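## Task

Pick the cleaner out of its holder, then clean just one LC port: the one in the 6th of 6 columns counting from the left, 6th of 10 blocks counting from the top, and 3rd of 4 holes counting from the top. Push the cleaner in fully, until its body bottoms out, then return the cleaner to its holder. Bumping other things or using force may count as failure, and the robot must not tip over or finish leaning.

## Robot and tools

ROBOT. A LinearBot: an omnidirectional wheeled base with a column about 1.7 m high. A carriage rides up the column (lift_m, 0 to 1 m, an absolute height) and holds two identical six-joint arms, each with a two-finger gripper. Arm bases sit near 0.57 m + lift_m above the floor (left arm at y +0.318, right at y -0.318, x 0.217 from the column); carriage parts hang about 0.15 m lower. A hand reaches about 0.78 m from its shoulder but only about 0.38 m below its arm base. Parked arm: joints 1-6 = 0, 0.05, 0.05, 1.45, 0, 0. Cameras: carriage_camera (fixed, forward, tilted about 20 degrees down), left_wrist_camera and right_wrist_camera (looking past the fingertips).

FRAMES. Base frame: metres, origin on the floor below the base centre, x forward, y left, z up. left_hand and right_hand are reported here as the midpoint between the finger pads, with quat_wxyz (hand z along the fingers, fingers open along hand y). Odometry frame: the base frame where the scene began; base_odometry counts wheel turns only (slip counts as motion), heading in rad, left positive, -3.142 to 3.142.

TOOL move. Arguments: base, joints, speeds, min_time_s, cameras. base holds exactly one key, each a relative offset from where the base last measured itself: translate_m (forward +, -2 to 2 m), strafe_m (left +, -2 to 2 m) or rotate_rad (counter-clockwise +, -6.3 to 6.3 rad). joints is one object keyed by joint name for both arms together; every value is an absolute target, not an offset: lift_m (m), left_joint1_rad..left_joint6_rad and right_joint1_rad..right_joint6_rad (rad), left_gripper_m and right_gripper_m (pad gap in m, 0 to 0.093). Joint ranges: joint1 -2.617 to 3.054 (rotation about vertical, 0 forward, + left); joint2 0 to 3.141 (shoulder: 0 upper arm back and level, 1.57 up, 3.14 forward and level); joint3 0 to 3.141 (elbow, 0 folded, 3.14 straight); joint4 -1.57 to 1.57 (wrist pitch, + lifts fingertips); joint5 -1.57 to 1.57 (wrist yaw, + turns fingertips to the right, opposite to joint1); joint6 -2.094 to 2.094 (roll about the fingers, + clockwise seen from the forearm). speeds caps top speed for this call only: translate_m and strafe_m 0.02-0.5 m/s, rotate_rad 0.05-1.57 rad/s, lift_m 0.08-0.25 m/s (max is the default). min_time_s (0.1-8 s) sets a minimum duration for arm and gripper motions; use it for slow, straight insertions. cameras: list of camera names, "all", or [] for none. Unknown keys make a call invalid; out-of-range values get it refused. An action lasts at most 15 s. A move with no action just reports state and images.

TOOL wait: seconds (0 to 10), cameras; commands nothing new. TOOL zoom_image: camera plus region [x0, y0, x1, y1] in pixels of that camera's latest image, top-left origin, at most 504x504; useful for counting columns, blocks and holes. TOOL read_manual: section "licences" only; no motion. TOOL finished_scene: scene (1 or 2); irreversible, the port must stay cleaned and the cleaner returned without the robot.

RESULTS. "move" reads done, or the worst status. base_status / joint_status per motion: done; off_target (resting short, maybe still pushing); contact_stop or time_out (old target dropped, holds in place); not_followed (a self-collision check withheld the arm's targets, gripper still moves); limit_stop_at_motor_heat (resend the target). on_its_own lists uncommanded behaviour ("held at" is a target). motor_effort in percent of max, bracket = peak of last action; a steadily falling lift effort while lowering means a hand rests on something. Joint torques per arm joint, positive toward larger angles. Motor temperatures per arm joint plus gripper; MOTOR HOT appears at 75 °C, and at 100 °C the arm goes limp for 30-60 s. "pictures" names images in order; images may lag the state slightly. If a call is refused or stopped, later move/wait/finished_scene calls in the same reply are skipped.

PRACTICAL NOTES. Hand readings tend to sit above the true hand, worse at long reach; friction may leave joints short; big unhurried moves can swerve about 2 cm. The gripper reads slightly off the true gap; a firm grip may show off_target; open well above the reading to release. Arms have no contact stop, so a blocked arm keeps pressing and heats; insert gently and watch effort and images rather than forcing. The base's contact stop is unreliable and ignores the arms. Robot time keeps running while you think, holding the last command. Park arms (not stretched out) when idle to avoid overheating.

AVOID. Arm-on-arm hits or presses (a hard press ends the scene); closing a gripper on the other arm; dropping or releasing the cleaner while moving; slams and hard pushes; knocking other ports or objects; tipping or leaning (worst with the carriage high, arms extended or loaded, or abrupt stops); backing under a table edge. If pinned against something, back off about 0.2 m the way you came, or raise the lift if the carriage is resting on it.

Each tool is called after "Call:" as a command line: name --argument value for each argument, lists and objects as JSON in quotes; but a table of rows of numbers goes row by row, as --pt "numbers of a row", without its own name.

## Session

Call:
move

Scene clock: 0.00 s.
Joint torques (N m): no reading
Motor temperatures (°C): left_arm=[29 47 37 32 30 31 30] | right_arm=[29 32 39 33 32 29 30]
base_odometry: x=+0.000 y=+0.000 heading=+0.000
base_status: not commanded
joint_positions: lift_m=+0.300 left_joint1_rad=+0.000 left_joint2_rad=+0.058 left_joint3_rad=+0.051 left_joint4_rad=+1.419 left_joint5_rad=+0.045 left_joint6_rad=+0.008 left_gripper_m=+0.09396 right_joint1_rad=-0.006 right_joint2_rad=+0.030 right_joint3_rad=+0.067 right_joint4_rad=+1.459 right_joint5_rad=-0.039 right_joint6_rad=-0.038 right_gripper_m=+0.09396
joint_status: not commanded
motor_effort: lift_m=+23 drive_wheels=-1
left_hand: x=+0.2579 y=+0.3102 z=+1.2972 quat_wxyz=(+0.997, +0.023, +0.079, +0.002) (m; base frame)
right_hand: x=+0.2343 y=-0.3113 z=+1.3030 quat_wxyz=(+0.999, -0.020, +0.037, -0.021) (m; base frame)
pictures: carriage_camera, left_wrist_camera, right_wrist_camera
Images, in order (width x height): carriage_camera 896x504, left_wrist_camera 896x504, right_wrist_camera 896x504.

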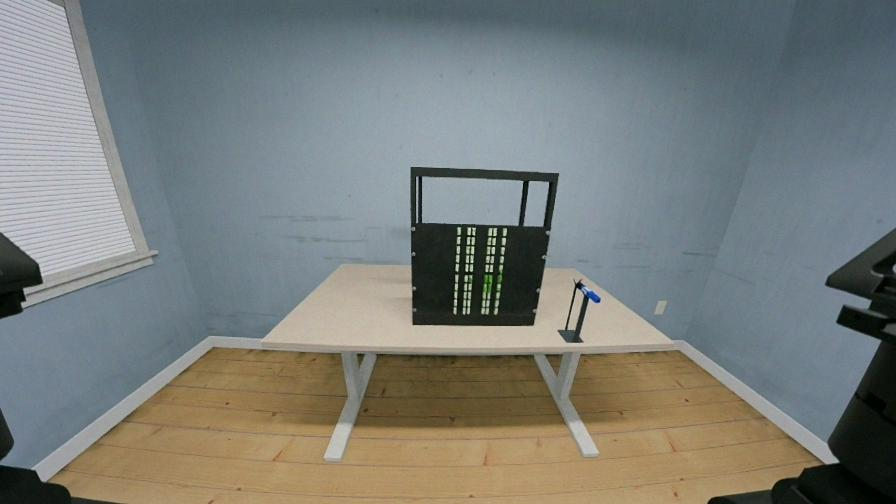

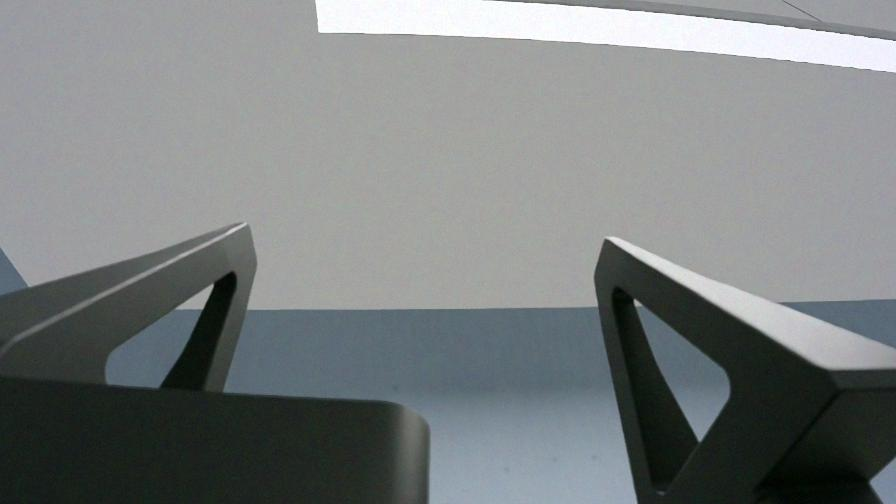

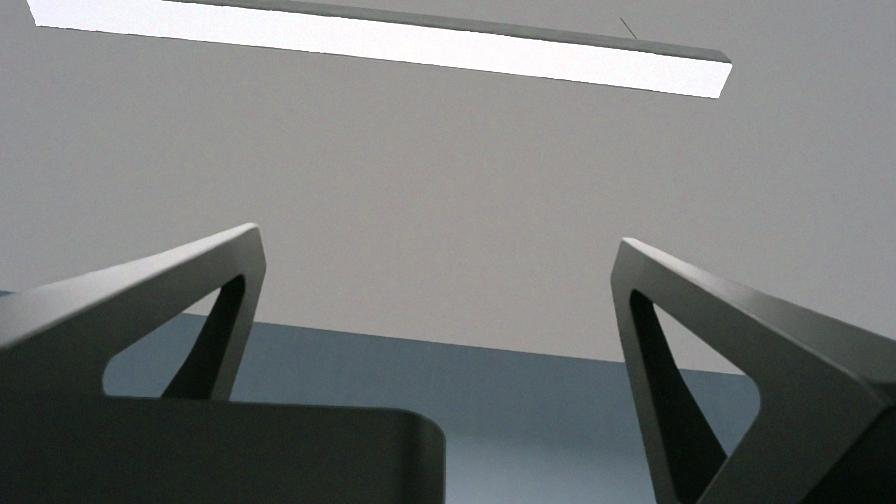

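Call:
zoom_image --camera "carriage_camera" --region '[390, 150, 690, 360]'

Call:
zoom_image --camera "carriage_camera" --region '[540, 260, 620, 350]'

Scaled by 1.680 from the camera's 896x504 image, which has a finer 1280x720 frame.

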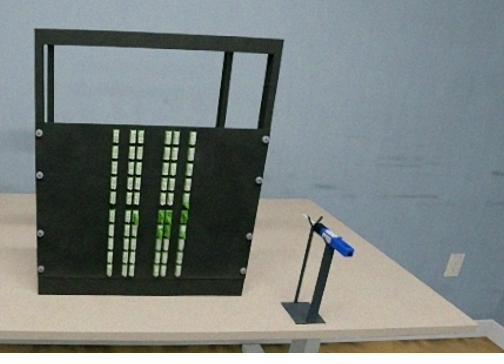

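Scaled by 5.600 from the camera's 896x504 image, which has a finer 1280x720 frame.

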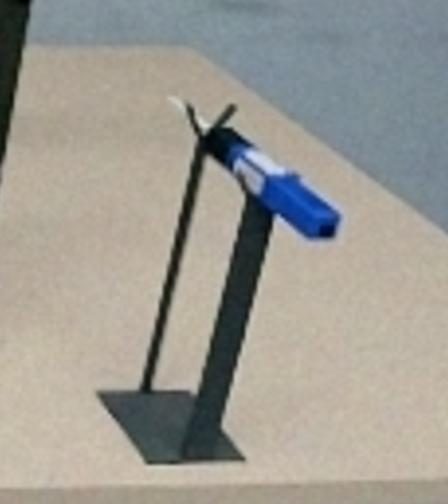

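Call:
move --base '{"rotate_rad": 0.044}' --joints '{"right_joint1_rad": 0.003, "right_joint2_rad": 1.805, "right_joint3_rad": 0.502, "right_joint4_rad": 1.322, "right_joint5_rad": 0.018, "right_joint6_rad": 0, "right_gripper_m": 0.055}' --speeds '{"rotate_rad": 0.2}' --min_time_s 2.5 --cameras '["carriage_camera", "right_wrist_camera"]'

Call:
move --base '{"strafe_m": -0.16}' --speeds '{"strafe_m": 0.15}' --cameras '["carriage_camera", "right_wrist_camera"]'

Scene clock: 28.53 s.
Joint torques (N m): left_arm=[-0.14 3.38 5.41 -0.23 0.11 0.08] | right_arm=[0.72 -5.53 5.85 2.23 0.06 0.04]
Motor temperatures (°C): left_arm=[29 47 40 32 30 31 30] | right_arm=[29 33 41 33 32 29 30]
move: done
base_odometry: x=+0.000 y=+0.000 heading=+0.044
base_status: done
joint_positions: lift_m=+0.300 left_joint1_rad=+0.000 left_joint2_rad=+0.058 left_joint3_rad=+0.051 left_joint4_rad=+1.419 left_joint5_rad=+0.045 left_joint6_rad=+0.008 left_gripper_m=+0.09396 right_joint1_rad=-0.003 right_joint2_rad=+1.788 right_joint3_rad=+0.483 right_joint4_rad=+1.335 right_joint5_rad=+0.009 right_joint6_rad=-0.008 right_gripper_m=+0.05507
joint_status: all done
motor_effort: lift_m=+23(23) drive_wheels=-6(9)
left_hand: x=+0.2579 y=+0.3102 z=+1.2972 quat_wxyz=(+0.997, +0.023, +0.079, +0.002) (m; base frame)
right_hand: x=+0.6622 y=-0.3207 z=+1.0255 quat_wxyz=(+0.718, +0.002, +0.696, -0.007) (m; base frame)
pictures: carriage_camera, right_wrist_camera
Images, in order (width x height): carriage_camera 896x504, right_wrist_camera 896x504.

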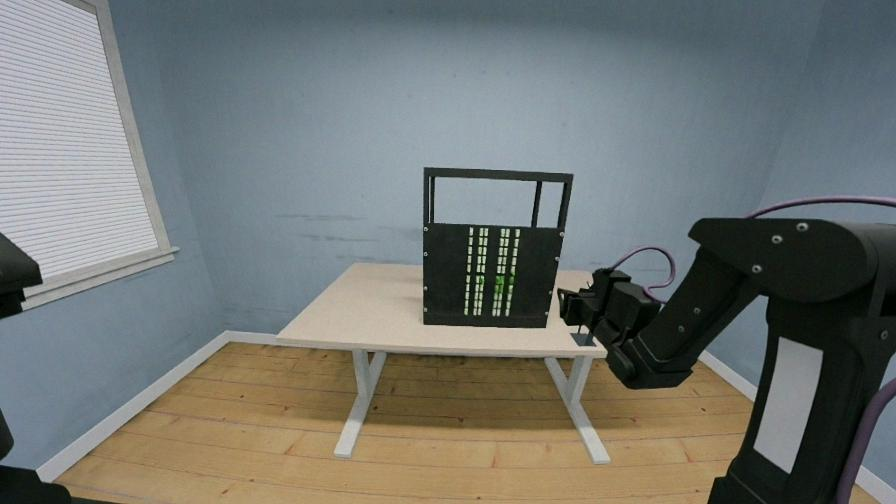

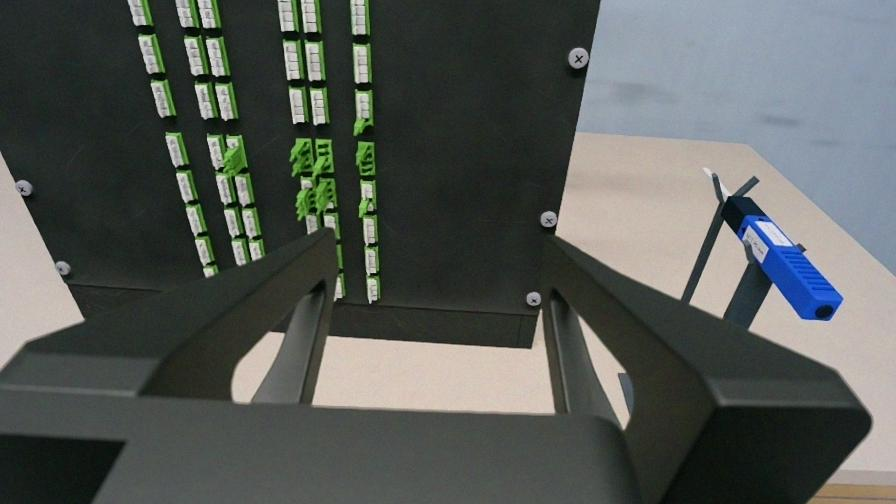

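Scene clock: 30.57 s.
Joint torques (N m): left_arm=[-0.05 3.43 5.45 -0.21 0.1 0.07] | right_arm=[0.32 -5.55 5.85 2.24 0.04 0.03]
Motor temperatures (°C): left_arm=[29 47 40 32 30 31 30] | right_arm=[29 33 41 34 32 29 30]
move: done
base_odometry: x=+0.007 y=-0.160 heading=+0.043
base_status: done
joint_positions: lift_m=+0.300 left_joint1_rad=+0.000 left_joint2_rad=+0.058 left_joint3_rad=+0.051 left_joint4_rad=+1.419 left_joint5_rad=+0.045 left_joint6_rad=+0.008 left_gripper_m=+0.09396 right_joint1_rad=+0.001 right_joint2_rad=+1.788 right_joint3_rad=+0.483 right_joint4_rad=+1.335 right_joint5_rad=+0.011 right_joint6_rad=-0.007 right_gripper_m=+0.05507
joint_status: not commanded
motor_effort: lift_m=+23(23) drive_wheels=-1(12)
left_hand: x=+0.2579 y=+0.3102 z=+1.2972 quat_wxyz=(+0.997, +0.023, +0.079, +0.002) (m; base frame)
right_hand: x=+0.6623 y=-0.3193 z=+1.0256 quat_wxyz=(+0.718, +0.001, +0.696, -0.006) (m; base frame)
pictures: carriage_camera, right_wrist_camera
Images, in order (width x height): carriage_camera 896x504, right_wrist_camera 896x504.

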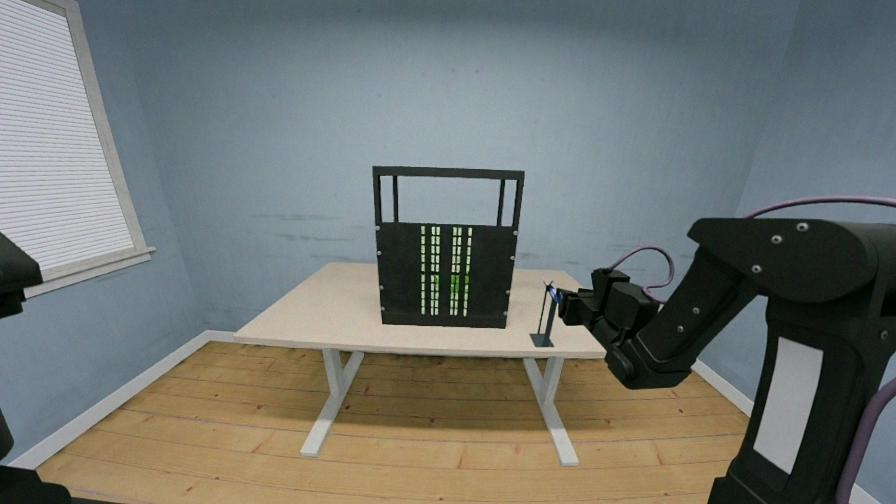

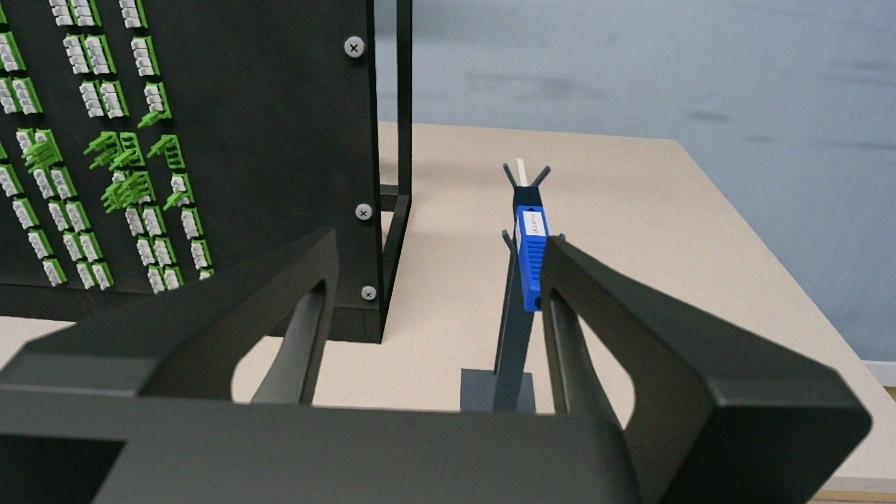

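Call:
zoom_image --camera "right_wrist_camera" --region '[0, 0, 260, 300]'

Scaled by 1.680 from the camera's 896x504 image, which has a finer 1280x720 frame.

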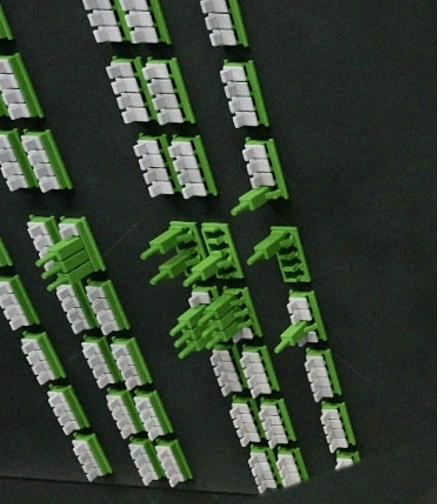

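Call:
zoom_image --camera "right_wrist_camera" --region '[450, 140, 610, 320]'

Scaled by 2.800 from the camera's 896x504 image, which has a finer 1280x720 frame.

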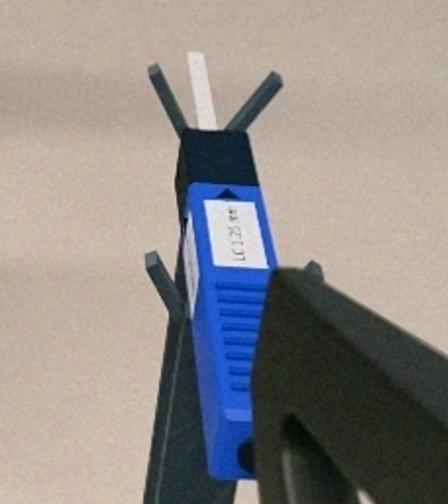

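Call:
move --base '{"rotate_rad": -0.06}' --speeds '{"rotate_rad": 0.2}' --cameras '["carriage_camera", "right_wrist_camera"]'

Call:
zoom_image --camera "right_wrist_camera" --region '[410, 140, 570, 320]'

Scene clock: 79.17 s.
Joint torques (N m): left_arm=[-0.14 3.33 5.46 -0.23 0.11 0.06] | right_arm=[0.34 -5.57 5.76 2.23 0.01 0.02]
Motor temperatures (°C): left_arm=[29 47 42 31 30 31 30] | right_arm=[29 36 42 43 32 29 30]
move: done
base_odometry: x=+0.007 y=-0.160 heading=-0.016
base_status: done
joint_positions: lift_m=+0.300 left_joint1_rad=+0.000 left_joint2_rad=+0.058 left_joint3_rad=+0.051 left_joint4_rad=+1.419 left_joint5_rad=+0.045 left_joint6_rad=+0.008 left_gripper_m=+0.09396 right_joint1_rad=+0.001 right_joint2_rad=+1.788 right_joint3_rad=+0.485 right_joint4_rad=+1.335 right_joint5_rad=+0.014 right_joint6_rad=-0.007 right_gripper_m=+0.05507
joint_status: not commanded
motor_effort: lift_m=+23(23) drive_wheels=-3(8)
left_hand: x=+0.2579 y=+0.3102 z=+1.2972 quat_wxyz=(+0.997, +0.023, +0.079, +0.002) (m; base frame)
right_hand: x=+0.6625 y=-0.3195 z=+1.0260 quat_wxyz=(+0.718, +0.002, +0.696, -0.007) (m; base frame)
pictures: carriage_camera, right_wrist_camera
Images, in order (width x height): carriage_camera 896x504, right_wrist_camera 896x504.

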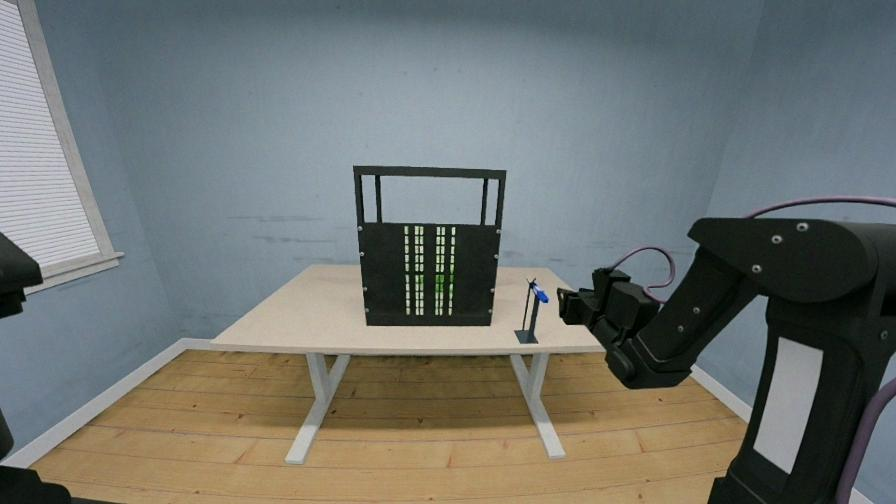

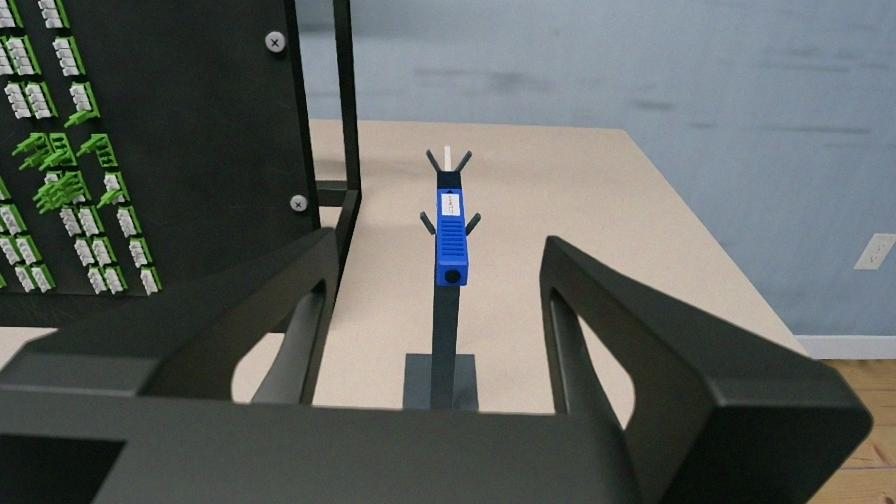

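Scaled by 2.800 from the camera's 896x504 image, which has a finer 1280x720 frame.

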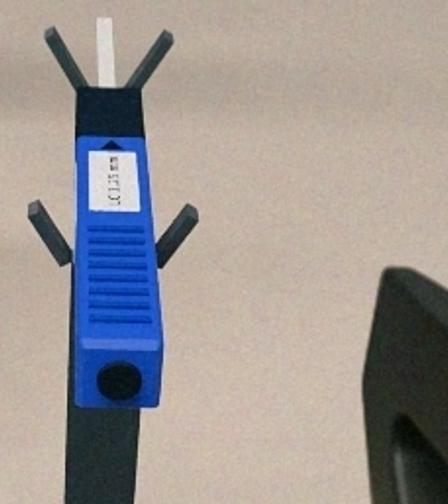

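Call:
zoom_image --camera "carriage_camera" --region '[340, 280, 580, 370]'

Call:
zoom_image --camera "carriage_camera" --region '[340, 150, 520, 340]'

Call:
zoom_image --camera "carriage_camera" --region '[200, 320, 340, 370]'

Scaled by 2.100 from the camera's 896x504 image, which has a finer 1280x720 frame.

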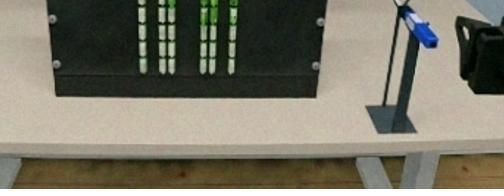

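Scaled by 2.653 from the camera's 896x504 image, which has a finer 1280x720 frame.

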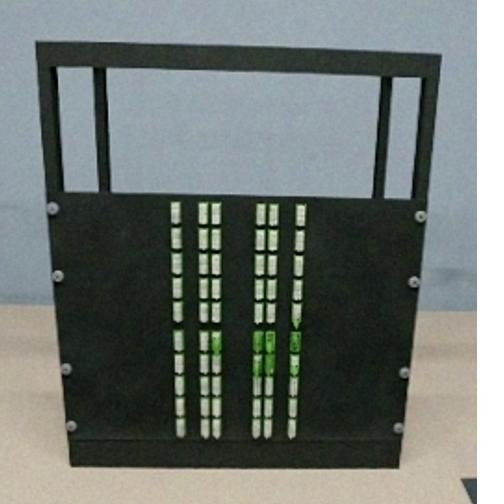

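Scaled by 3.600 from the camera's 896x504 image, which has a finer 1280x720 frame.

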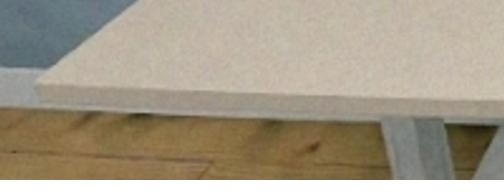

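Call:
move --base '{"rotate_rad": 0.018}' --speeds '{"rotate_rad": 0.2}' --cameras '["right_wrist_camera"]'

Call:
move --base '{"strafe_m": -0.017}' --speeds '{"strafe_m": 0.05}' --cameras '["right_wrist_camera"]'

Call:
zoom_image --camera "right_wrist_camera" --region '[370, 120, 530, 300]'

Scene clock: 99.37 s.
Joint torques (N m): left_arm=[-0.12 3.37 5.38 -0.23 0.11 0.07] | right_arm=[0.03 -5.56 5.68 2.22 0.01 0.03]
Motor temperatures (°C): left_arm=[29 46 42 31 30 31 30] | right_arm=[29 36 42 44 32 29 30]
move: done
base_odometry: x=+0.007 y=-0.160 heading=+0.001
base_status: done
joint_positions: lift_m=+0.300 left_joint1_rad=+0.000 left_joint2_rad=+0.058 left_joint3_rad=+0.051 left_joint4_rad=+1.419 left_joint5_rad=+0.045 left_joint6_rad=+0.008 left_gripper_m=+0.09396 right_joint1_rad=+0.004 right_joint2_rad=+1.788 right_joint3_rad=+0.486 right_joint4_rad=+1.335 right_joint5_rad=+0.014 right_joint6_rad=-0.007 right_gripper_m=+0.05507
joint_status: not commanded
motor_effort: lift_m=+23(23) drive_wheels=+3(9)
left_hand: x=+0.2579 y=+0.3102 z=+1.2972 quat_wxyz=(+0.997, +0.023, +0.079, +0.002) (m; base frame)
right_hand: x=+0.6628 y=-0.3182 z=+1.0264 quat_wxyz=(+0.718, +0.001, +0.696, -0.006) (m; base frame)
pictures: right_wrist_camera
Images, in order (width x height): right_wrist_camera 896x504.

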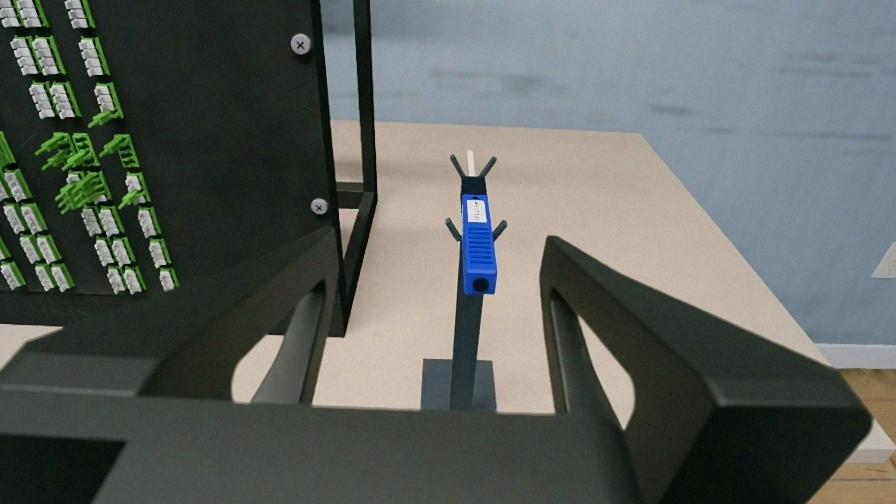

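Scene clock: 100.27 s.
Joint torques (N m): left_arm=[-0.13 3.43 5.48 -0.23 0.11 0.07] | right_arm=[-0.02 -5.57 5.68 2.21 0 0.03]
Motor temperatures (°C): left_arm=[29 46 42 31 30 31 30] | right_arm=[29 36 42 44 32 29 30]
move: done
base_odometry: x=+0.007 y=-0.177 heading=+0.001
base_status: done
joint_positions: lift_m=+0.300 left_joint1_rad=+0.000 left_joint2_rad=+0.058 left_joint3_rad=+0.051 left_joint4_rad=+1.419 left_joint5_rad=+0.045 left_joint6_rad=+0.008 left_gripper_m=+0.09396 right_joint1_rad=+0.005 right_joint2_rad=+1.788 right_joint3_rad=+0.486 right_joint4_rad=+1.335 right_joint5_rad=+0.014 right_joint6_rad=-0.007 right_gripper_m=+0.05507
joint_status: not commanded
motor_effort: lift_m=+23(23) drive_wheels=+3(14)
left_hand: x=+0.2579 y=+0.3102 z=+1.2972 quat_wxyz=(+0.997, +0.023, +0.079, +0.002) (m; base frame)
right_hand: x=+0.6628 y=-0.3181 z=+1.0264 quat_wxyz=(+0.718, +0.001, +0.696, -0.006) (m; base frame)
pictures: right_wrist_camera
Images, in order (width x height): right_wrist_camera 896x504.

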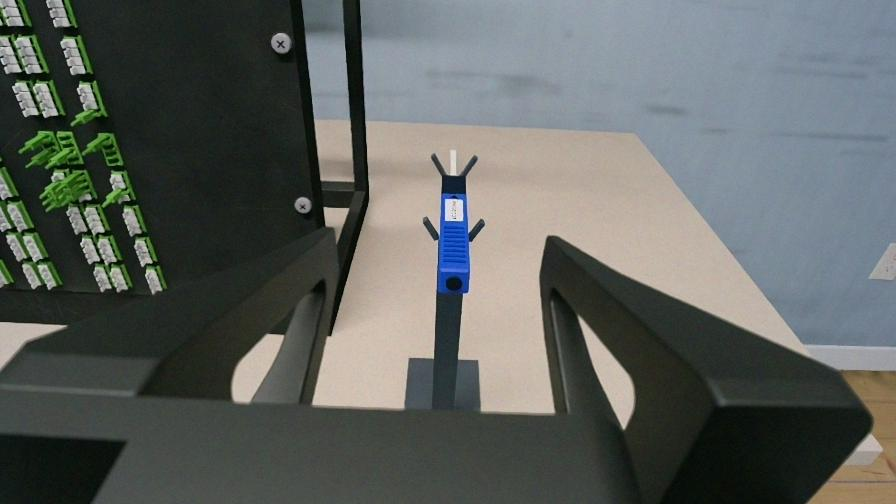

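Scaled by 2.800 from the camera's 896x504 image, which has a finer 1280x720 frame.

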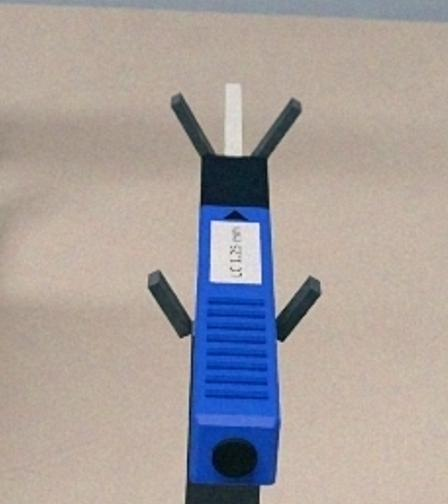

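Call:
move --base '{"strafe_m": -0.0083}' --joints '{"lift_m": 0.215, "right_joint2_rad": 1.810, "right_joint3_rad": 0.512, "right_joint4_rad": 1.300, "right_joint6_rad": 0.008}' --speeds '{"strafe_m": 0.05, "lift_m": 0.1}' --cameras '["right_wrist_camera"]'

Call:
zoom_image --camera "right_wrist_camera" --region '[370, 0, 530, 180]'

Scene clock: 117.27 s.
Joint torques (N m): left_arm=[-0.1 3.34 5.42 -0.23 0.11 0.07] | right_arm=[0.21 -5.98 5.71 2.29 0 0.03]
Motor temperatures (°C): left_arm=[29 46 43 31 30 31 30] | right_arm=[29 36 42 45 32 29 30]
move: done
base_odometry: x=+0.007 y=-0.185 heading=+0.000
base_status: done
joint_positions: lift_m=+0.215 left_joint1_rad=+0.001 left_joint2_rad=+0.058 left_joint3_rad=+0.051 left_joint4_rad=+1.419 left_joint5_rad=+0.045 left_joint6_rad=+0.008 left_gripper_m=+0.09396 right_joint1_rad=+0.003 right_joint2_rad=+1.797 right_joint3_rad=+0.496 right_joint4_rad=+1.308 right_joint5_rad=+0.015 right_joint6_rad=+0.001 right_gripper_m=+0.05507
joint_status: all done
motor_effort: lift_m=+20(21) drive_wheels=+3(14)
left_hand: x=+0.2579 y=+0.3102 z=+1.2125 quat_wxyz=(+0.997, +0.023, +0.079, +0.003) (m; base frame)
right_hand: x=+0.6654 y=-0.3191 z=+0.9353 quat_wxyz=(+0.710, +0.005, +0.704, -0.004) (m; base frame)
pictures: right_wrist_camera
Images, in order (width x height): right_wrist_camera 896x504.

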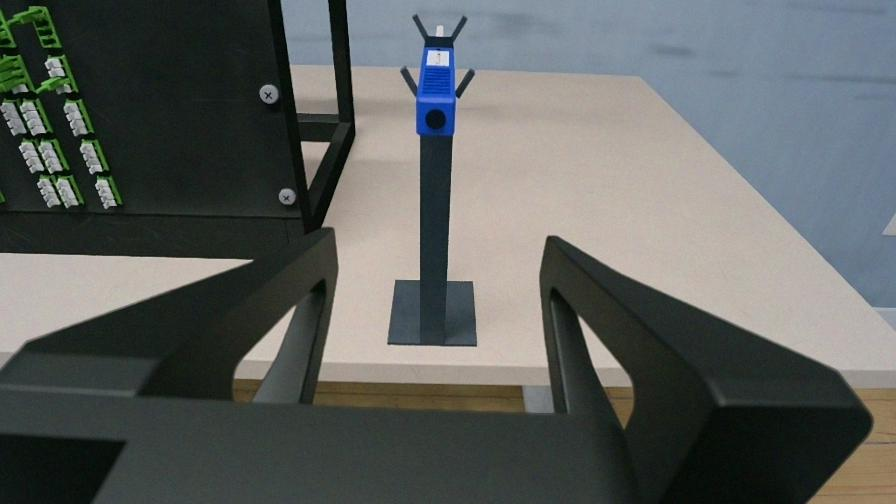

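Scaled by 2.800 from the camera's 896x504 image, which has a finer 1280x720 frame.

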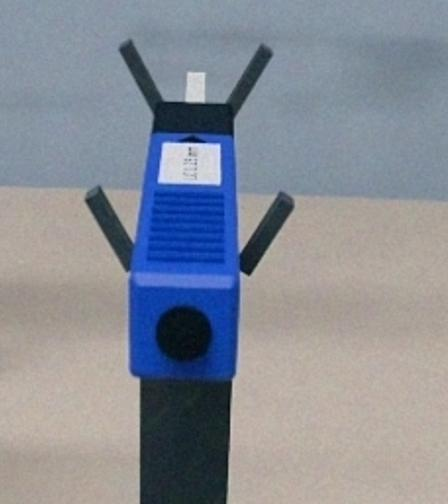

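Call:
move --base '{"strafe_m": 0.004}' --speeds '{"strafe_m": 0.03}' --cameras '[]'

Call:
move --base '{"translate_m": 0.033}' --speeds '{"translate_m": 0.06}' --cameras '["right_wrist_camera"]'

Call:
zoom_image --camera "right_wrist_camera" --region '[370, 0, 530, 180]'

Scene clock: 126.10 s.
Joint torques (N m): left_arm=[-0.12 3.38 5.42 -0.23 0.11 0.07] | right_arm=[0.09 -5.97 5.7 2.29 -0.01 0.03]
Motor temperatures (°C): left_arm=[29 46 43 31 30 31 30] | right_arm=[29 36 42 45 32 29 30]
move: done
base_odometry: x=+0.007 y=-0.181 heading=+0.000
base_status: done
joint_positions: lift_m=+0.215 left_joint1_rad=+0.000 left_joint2_rad=+0.058 left_joint3_rad=+0.051 left_joint4_rad=+1.419 left_joint5_rad=+0.045 left_joint6_rad=+0.008 left_gripper_m=+0.09396 right_joint1_rad=+0.004 right_joint2_rad=+1.797 right_joint3_rad=+0.496 right_joint4_rad=+1.308 right_joint5_rad=+0.015 right_joint6_rad=+0.001 right_gripper_m=+0.05507
joint_status: not commanded
motor_effort: lift_m=+20(20) drive_wheels=-2(11)
left_hand: x=+0.2579 y=+0.3102 z=+1.2125 quat_wxyz=(+0.997, +0.023, +0.079, +0.002) (m; base frame)
right_hand: x=+0.6654 y=-0.3188 z=+0.9353 quat_wxyz=(+0.710, +0.005, +0.704, -0.004) (m; base frame)
pictures: none
No camera images: "cameras" was empty.

Scene clock: 127.20 s.
Joint torques (N m): left_arm=[-0.08 3.33 5.44 -0.23 0.11 0.07] | right_arm=[0.1 -6 5.68 2.29 -0.01 0.03]
Motor temperatures (°C): left_arm=[29 46 43 31 30 31 30] | right_arm=[29 36 42 45 32 29 30]
move: done
base_odometry: x=+0.040 y=-0.181 heading=+0.000
base_status: done
joint_positions: lift_m=+0.215 left_joint1_rad=+0.000 left_joint2_rad=+0.058 left_joint3_rad=+0.051 left_joint4_rad=+1.419 left_joint5_rad=+0.045 left_joint6_rad=+0.008 left_gripper_m=+0.09396 right_joint1_rad=+0.004 right_joint2_rad=+1.797 right_joint3_rad=+0.496 right_joint4_rad=+1.308 right_joint5_rad=+0.015 right_joint6_rad=+0.001 right_gripper_m=+0.05507
joint_status: not commanded
motor_effort: lift_m=+20(20) drive_wheels=-4(8)
left_hand: x=+0.2579 y=+0.3102 z=+1.2125 quat_wxyz=(+0.997, +0.023, +0.079, +0.002) (m; base frame)
right_hand: x=+0.6654 y=-0.3188 z=+0.9353 quat_wxyz=(+0.710, +0.005, +0.704, -0.004) (m; base frame)
pictures: right_wrist_camera
Images, in order (width x height): right_wrist_camera 896x504.

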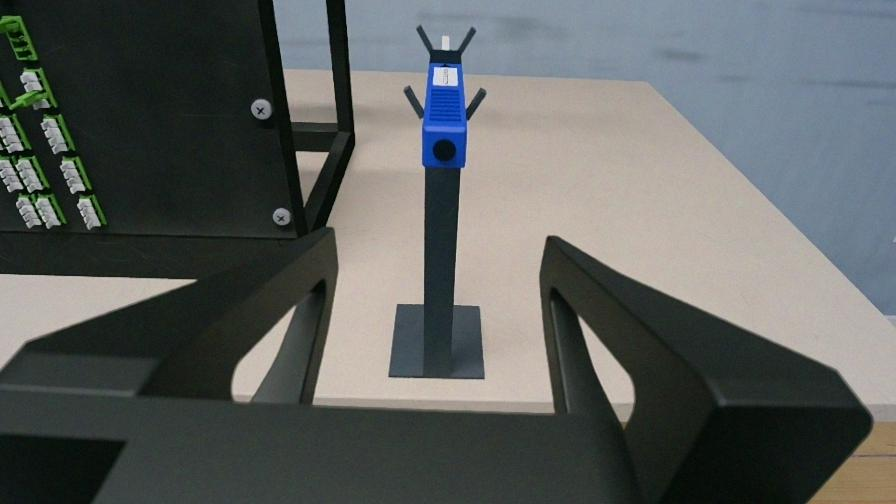

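Scaled by 2.800 from the camera's 896x504 image, which has a finer 1280x720 frame.

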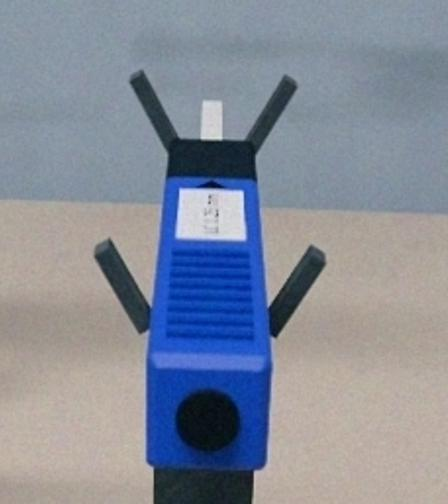

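Call:
move --base '{"translate_m": 0.07}' --speeds '{"translate_m": 0.06}' --cameras '["right_wrist_camera"]'

Call:
zoom_image --camera "right_wrist_camera" --region '[350, 20, 550, 220]'

Scene clock: 132.87 s.
Joint torques (N m): left_arm=[-0.08 3.44 5.46 -0.23 0.11 0.07] | right_arm=[0.09 -5.98 5.7 2.31 -0.01 0.03]
Motor temperatures (°C): left_arm=[29 46 43 31 30 31 30] | right_arm=[29 36 42 45 32 29 30]
move: done
base_odometry: x=+0.110 y=-0.181 heading=+0.000
base_status: done
joint_positions: lift_m=+0.215 left_joint1_rad=+0.000 left_joint2_rad=+0.058 left_joint3_rad=+0.051 left_joint4_rad=+1.419 left_joint5_rad=+0.045 left_joint6_rad=+0.008 left_gripper_m=+0.09396 right_joint1_rad=+0.004 right_joint2_rad=+1.797 right_joint3_rad=+0.496 right_joint4_rad=+1.308 right_joint5_rad=+0.015 right_joint6_rad=+0.002 right_gripper_m=+0.05507
joint_status: not commanded
motor_effort: lift_m=+20(20) drive_wheels=-3(10)
left_hand: x=+0.2579 y=+0.3102 z=+1.2125 quat_wxyz=(+0.997, +0.023, +0.079, +0.002) (m; base frame)
right_hand: x=+0.6654 y=-0.3188 z=+0.9353 quat_wxyz=(+0.710, +0.005, +0.704, -0.003) (m; base frame)
pictures: right_wrist_camera
Images, in order (width x height): right_wrist_camera 896x504.

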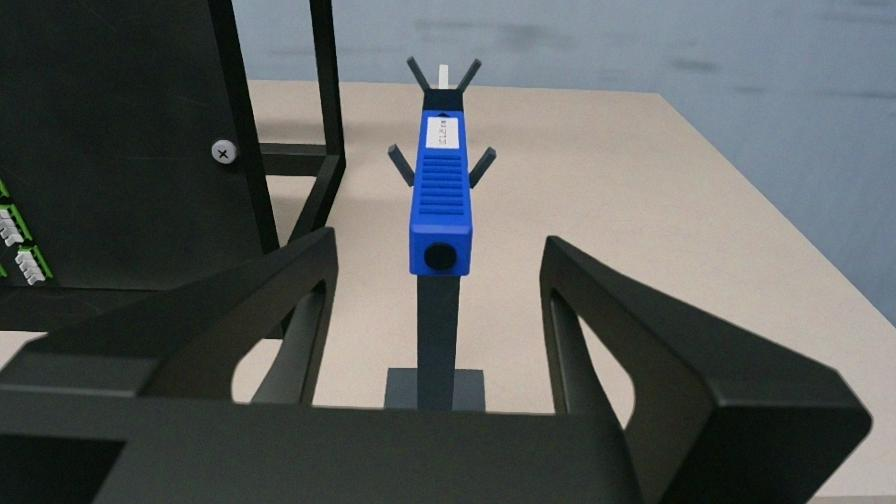

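Scaled by 2.520 from the camera's 896x504 image, which has a finer 1280x720 frame.

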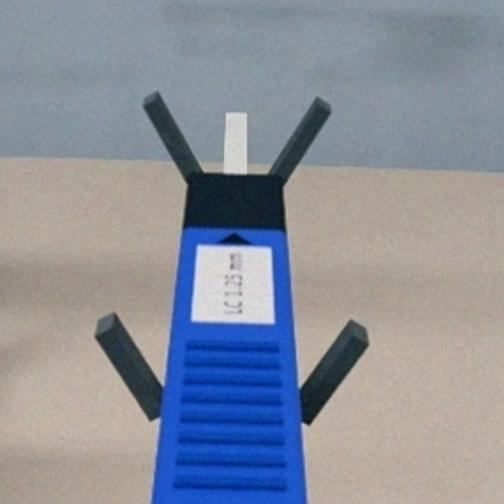

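Call:
move --base '{"translate_m": 0.03}' --speeds '{"translate_m": 0.05}' --cameras '["right_wrist_camera"]'

Call:
zoom_image --camera "right_wrist_camera" --region '[340, 40, 560, 240]'

Scene clock: 138.67 s.
Joint torques (N m): left_arm=[-0.13 3.38 5.41 -0.23 0.1 0.07] | right_arm=[0.09 -6.01 5.7 2.28 0 0.03]
Motor temperatures (°C): left_arm=[29 46 43 31 30 31 30] | right_arm=[29 36 42 45 32 29 30]
move: done
base_odometry: x=+0.140 y=-0.182 heading=+0.000
base_status: done
joint_positions: lift_m=+0.215 left_joint1_rad=+0.000 left_joint2_rad=+0.058 left_joint3_rad=+0.051 left_joint4_rad=+1.419 left_joint5_rad=+0.045 left_joint6_rad=+0.008 left_gripper_m=+0.09396 right_joint1_rad=+0.004 right_joint2_rad=+1.797 right_joint3_rad=+0.496 right_joint4_rad=+1.308 right_joint5_rad=+0.015 right_joint6_rad=+0.002 right_gripper_m=+0.05507
joint_status: not commanded
motor_effort: lift_m=+20(20) drive_wheels=-3(12)
left_hand: x=+0.2579 y=+0.3102 z=+1.2125 quat_wxyz=(+0.997, +0.023, +0.079, +0.002) (m; base frame)
right_hand: x=+0.6654 y=-0.3188 z=+0.9353 quat_wxyz=(+0.710, +0.005, +0.704, -0.003) (m; base frame)
pictures: right_wrist_camera
Images, in order (width x height): right_wrist_camera 896x504.

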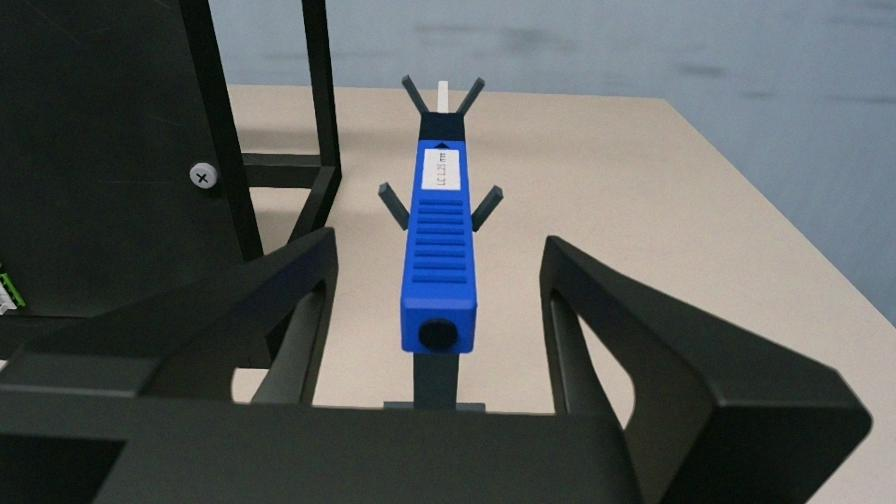

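Scaled by 2.291 from the camera's 896x504 image, which has a finer 1280x720 frame.

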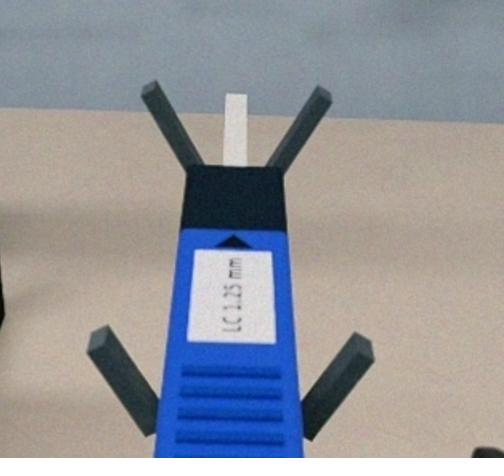

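Call:
move --base '{"translate_m": 0.013}' --speeds '{"translate_m": 0.03}' --cameras '[]'

Call:
move --joints '{"lift_m": 0.2115}' --speeds '{"lift_m": 0.08}' --cameras '["right_wrist_camera"]'

Call:
zoom_image --camera "right_wrist_camera" --region '[340, 40, 560, 240]'

Scene clock: 146.90 s.
Joint torques (N m): left_arm=[-0.09 3.37 5.44 -0.22 0.11 0.07] | right_arm=[0.16 -5.98 5.7 2.28 -0.01 0.03]
Motor temperatures (°C): left_arm=[29 46 43 31 30 31 30] | right_arm=[29 36 42 45 32 29 30]
move: done
base_odometry: x=+0.153 y=-0.182 heading=-0.001
base_status: done
joint_positions: lift_m=+0.215 left_joint1_rad=+0.000 left_joint2_rad=+0.058 left_joint3_rad=+0.051 left_joint4_rad=+1.419 left_joint5_rad=+0.045 left_joint6_rad=+0.008 left_gripper_m=+0.09396 right_joint1_rad=+0.004 right_joint2_rad=+1.797 right_joint3_rad=+0.496 right_joint4_rad=+1.308 right_joint5_rad=+0.015 right_joint6_rad=+0.002 right_gripper_m=+0.05507
joint_status: not commanded
motor_effort: lift_m=+20(20) drive_wheels=+1(12)
left_hand: x=+0.2579 y=+0.3102 z=+1.2125 quat_wxyz=(+0.997, +0.023, +0.079, +0.002) (m; base frame)
right_hand: x=+0.6654 y=-0.3188 z=+0.9352 quat_wxyz=(+0.710, +0.005, +0.705, -0.003) (m; base frame)
pictures: none
No camera images: "cameras" was empty.

Scene clock: 147.33 s.
Joint torques (N m): left_arm=[-0.1 3.4 5.44 -0.21 0.11 0.09] | right_arm=[0.09 -6 5.57 2.31 -0.01 0.03]
Motor temperatures (°C): left_arm=[29 46 43 31 30 31 30] | right_arm=[29 36 42 45 32 29 30]
move: done
base_odometry: x=+0.153 y=-0.182 heading=-0.001
base_status: not commanded
joint_positions: lift_m=+0.212 left_joint1_rad=+0.000 left_joint2_rad=+0.058 left_joint3_rad=+0.051 left_joint4_rad=+1.419 left_joint5_rad=+0.045 left_joint6_rad=+0.008 left_gripper_m=+0.09396 right_joint1_rad=+0.004 right_joint2_rad=+1.797 right_joint3_rad=+0.498 right_joint4_rad=+1.305 right_joint5_rad=+0.015 right_joint6_rad=+0.002 right_gripper_m=+0.05507
joint_status: all done
motor_effort: lift_m=+20(21) drive_wheels=-3(3)
left_hand: x=+0.2579 y=+0.3102 z=+1.2090 quat_wxyz=(+0.997, +0.023, +0.079, +0.002) (m; base frame)
right_hand: x=+0.6658 y=-0.3188 z=+0.9315 quat_wxyz=(+0.709, +0.005, +0.705, -0.003) (m; base frame)
pictures: right_wrist_camera
Images, in order (width x height): right_wrist_camera 896x504.

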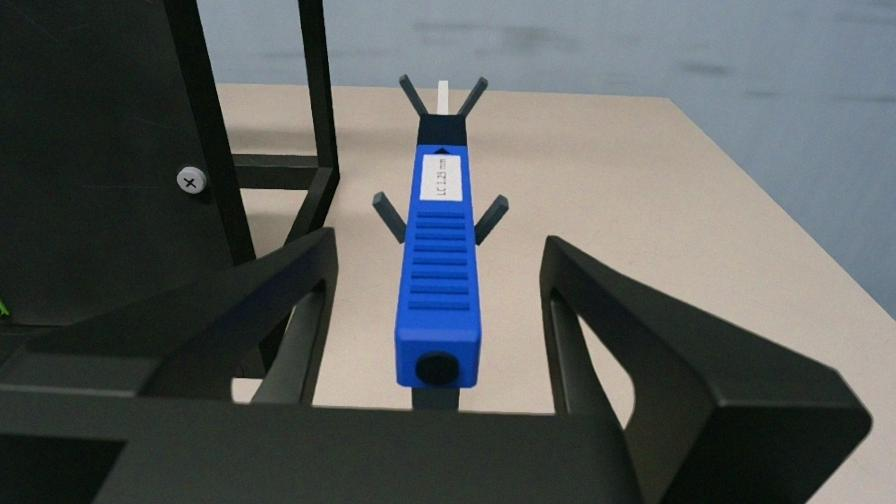

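Scaled by 2.291 from the camera's 896x504 image, which has a finer 1280x720 frame.

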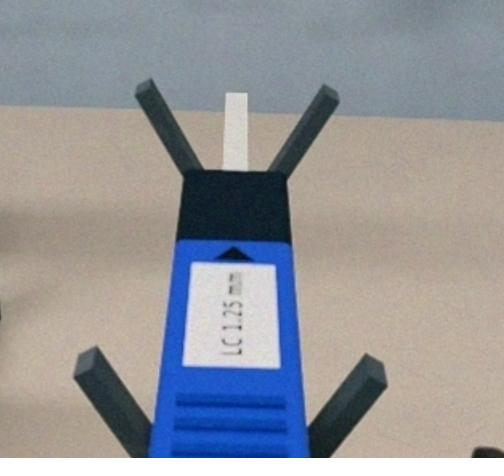

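Call:
move --base '{"translate_m": -0.003}' --joints '{"right_joint4_rad": 1.318}' --speeds '{"translate_m": 0.02}' --cameras '[]'

Call:
move --base '{"strafe_m": 0.001}' --speeds '{"strafe_m": 0.02}' --cameras '["right_wrist_camera"]'

Call:
zoom_image --camera "right_wrist_camera" --region '[340, 40, 560, 240]'

Scene clock: 164.57 s.
Joint torques (N m): left_arm=[-0.09 3.36 5.46 -0.22 0.11 0.07] | right_arm=[0.06 -6.05 5.55 2.46 0 0.03]
Motor temperatures (°C): left_arm=[29 45 43 31 30 31 30] | right_arm=[29 36 43 44 32 29 30]
move: done
base_odometry: x=+0.150 y=-0.182 heading=-0.001
base_status: done
joint_positions: lift_m=+0.212 left_joint1_rad=+0.000 left_joint2_rad=+0.058 left_joint3_rad=+0.051 left_joint4_rad=+1.419 left_joint5_rad=+0.045 left_joint6_rad=+0.008 left_gripper_m=+0.09396 right_joint1_rad=+0.004 right_joint2_rad=+1.797 right_joint3_rad=+0.498 right_joint4_rad=+1.310 right_joint5_rad=+0.015 right_joint6_rad=+0.002 right_gripper_m=+0.05507
joint_status: all done
motor_effort: lift_m=+20(20) drive_wheels=+1(7)
left_hand: x=+0.2579 y=+0.3102 z=+1.2090 quat_wxyz=(+0.997, +0.023, +0.079, +0.002) (m; base frame)
right_hand: x=+0.6658 y=-0.3188 z=+0.9327 quat_wxyz=(+0.711, +0.005, +0.704, -0.003) (m; base frame)
pictures: none
No camera images: "cameras" was empty.

Scene clock: 165.00 s.
Joint torques (N m): left_arm=[-0.1 3.36 5.39 -0.23 0.1 0.09] | right_arm=[0.12 -6.08 5.56 2.45 -0.01 0.03]
Motor temperatures (°C): left_arm=[29 45 43 31 30 31 30] | right_arm=[29 36 43 44 32 29 30]
move: done
base_odometry: x=+0.150 y=-0.181 heading=-0.001
base_status: done
joint_positions: lift_m=+0.212 left_joint1_rad=+0.000 left_joint2_rad=+0.058 left_joint3_rad=+0.051 left_joint4_rad=+1.419 left_joint5_rad=+0.045 left_joint6_rad=+0.008 left_gripper_m=+0.09396 right_joint1_rad=+0.004 right_joint2_rad=+1.797 right_joint3_rad=+0.498 right_joint4_rad=+1.310 right_joint5_rad=+0.015 right_joint6_rad=+0.001 right_gripper_m=+0.05507
joint_status: not commanded
motor_effort: lift_m=+20(20) drive_wheels=+1(3)
left_hand: x=+0.2579 y=+0.3102 z=+1.2090 quat_wxyz=(+0.997, +0.023, +0.079, +0.002) (m; base frame)
right_hand: x=+0.6658 y=-0.3188 z=+0.9328 quat_wxyz=(+0.711, +0.005, +0.703, -0.004) (m; base frame)
pictures: right_wrist_camera
Images, in order (width x height): right_wrist_camera 896x504.

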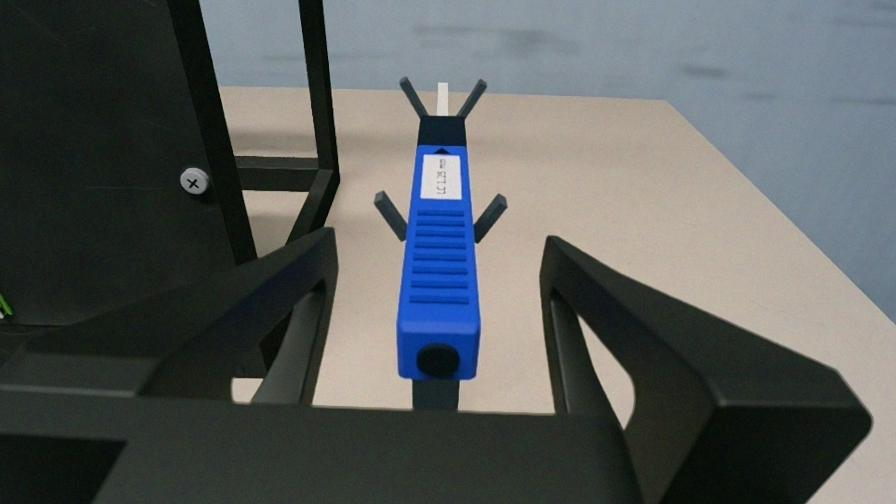

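Scaled by 2.291 from the camera's 896x504 image, which has a finer 1280x720 frame.

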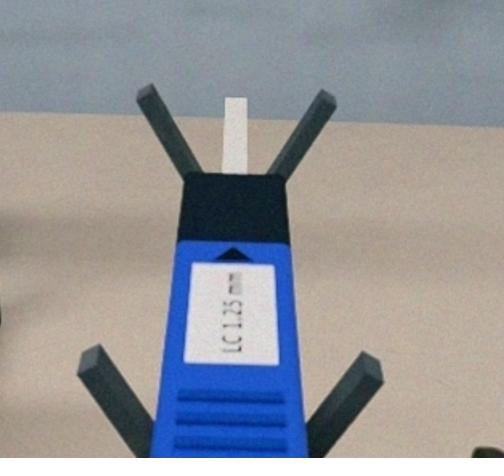

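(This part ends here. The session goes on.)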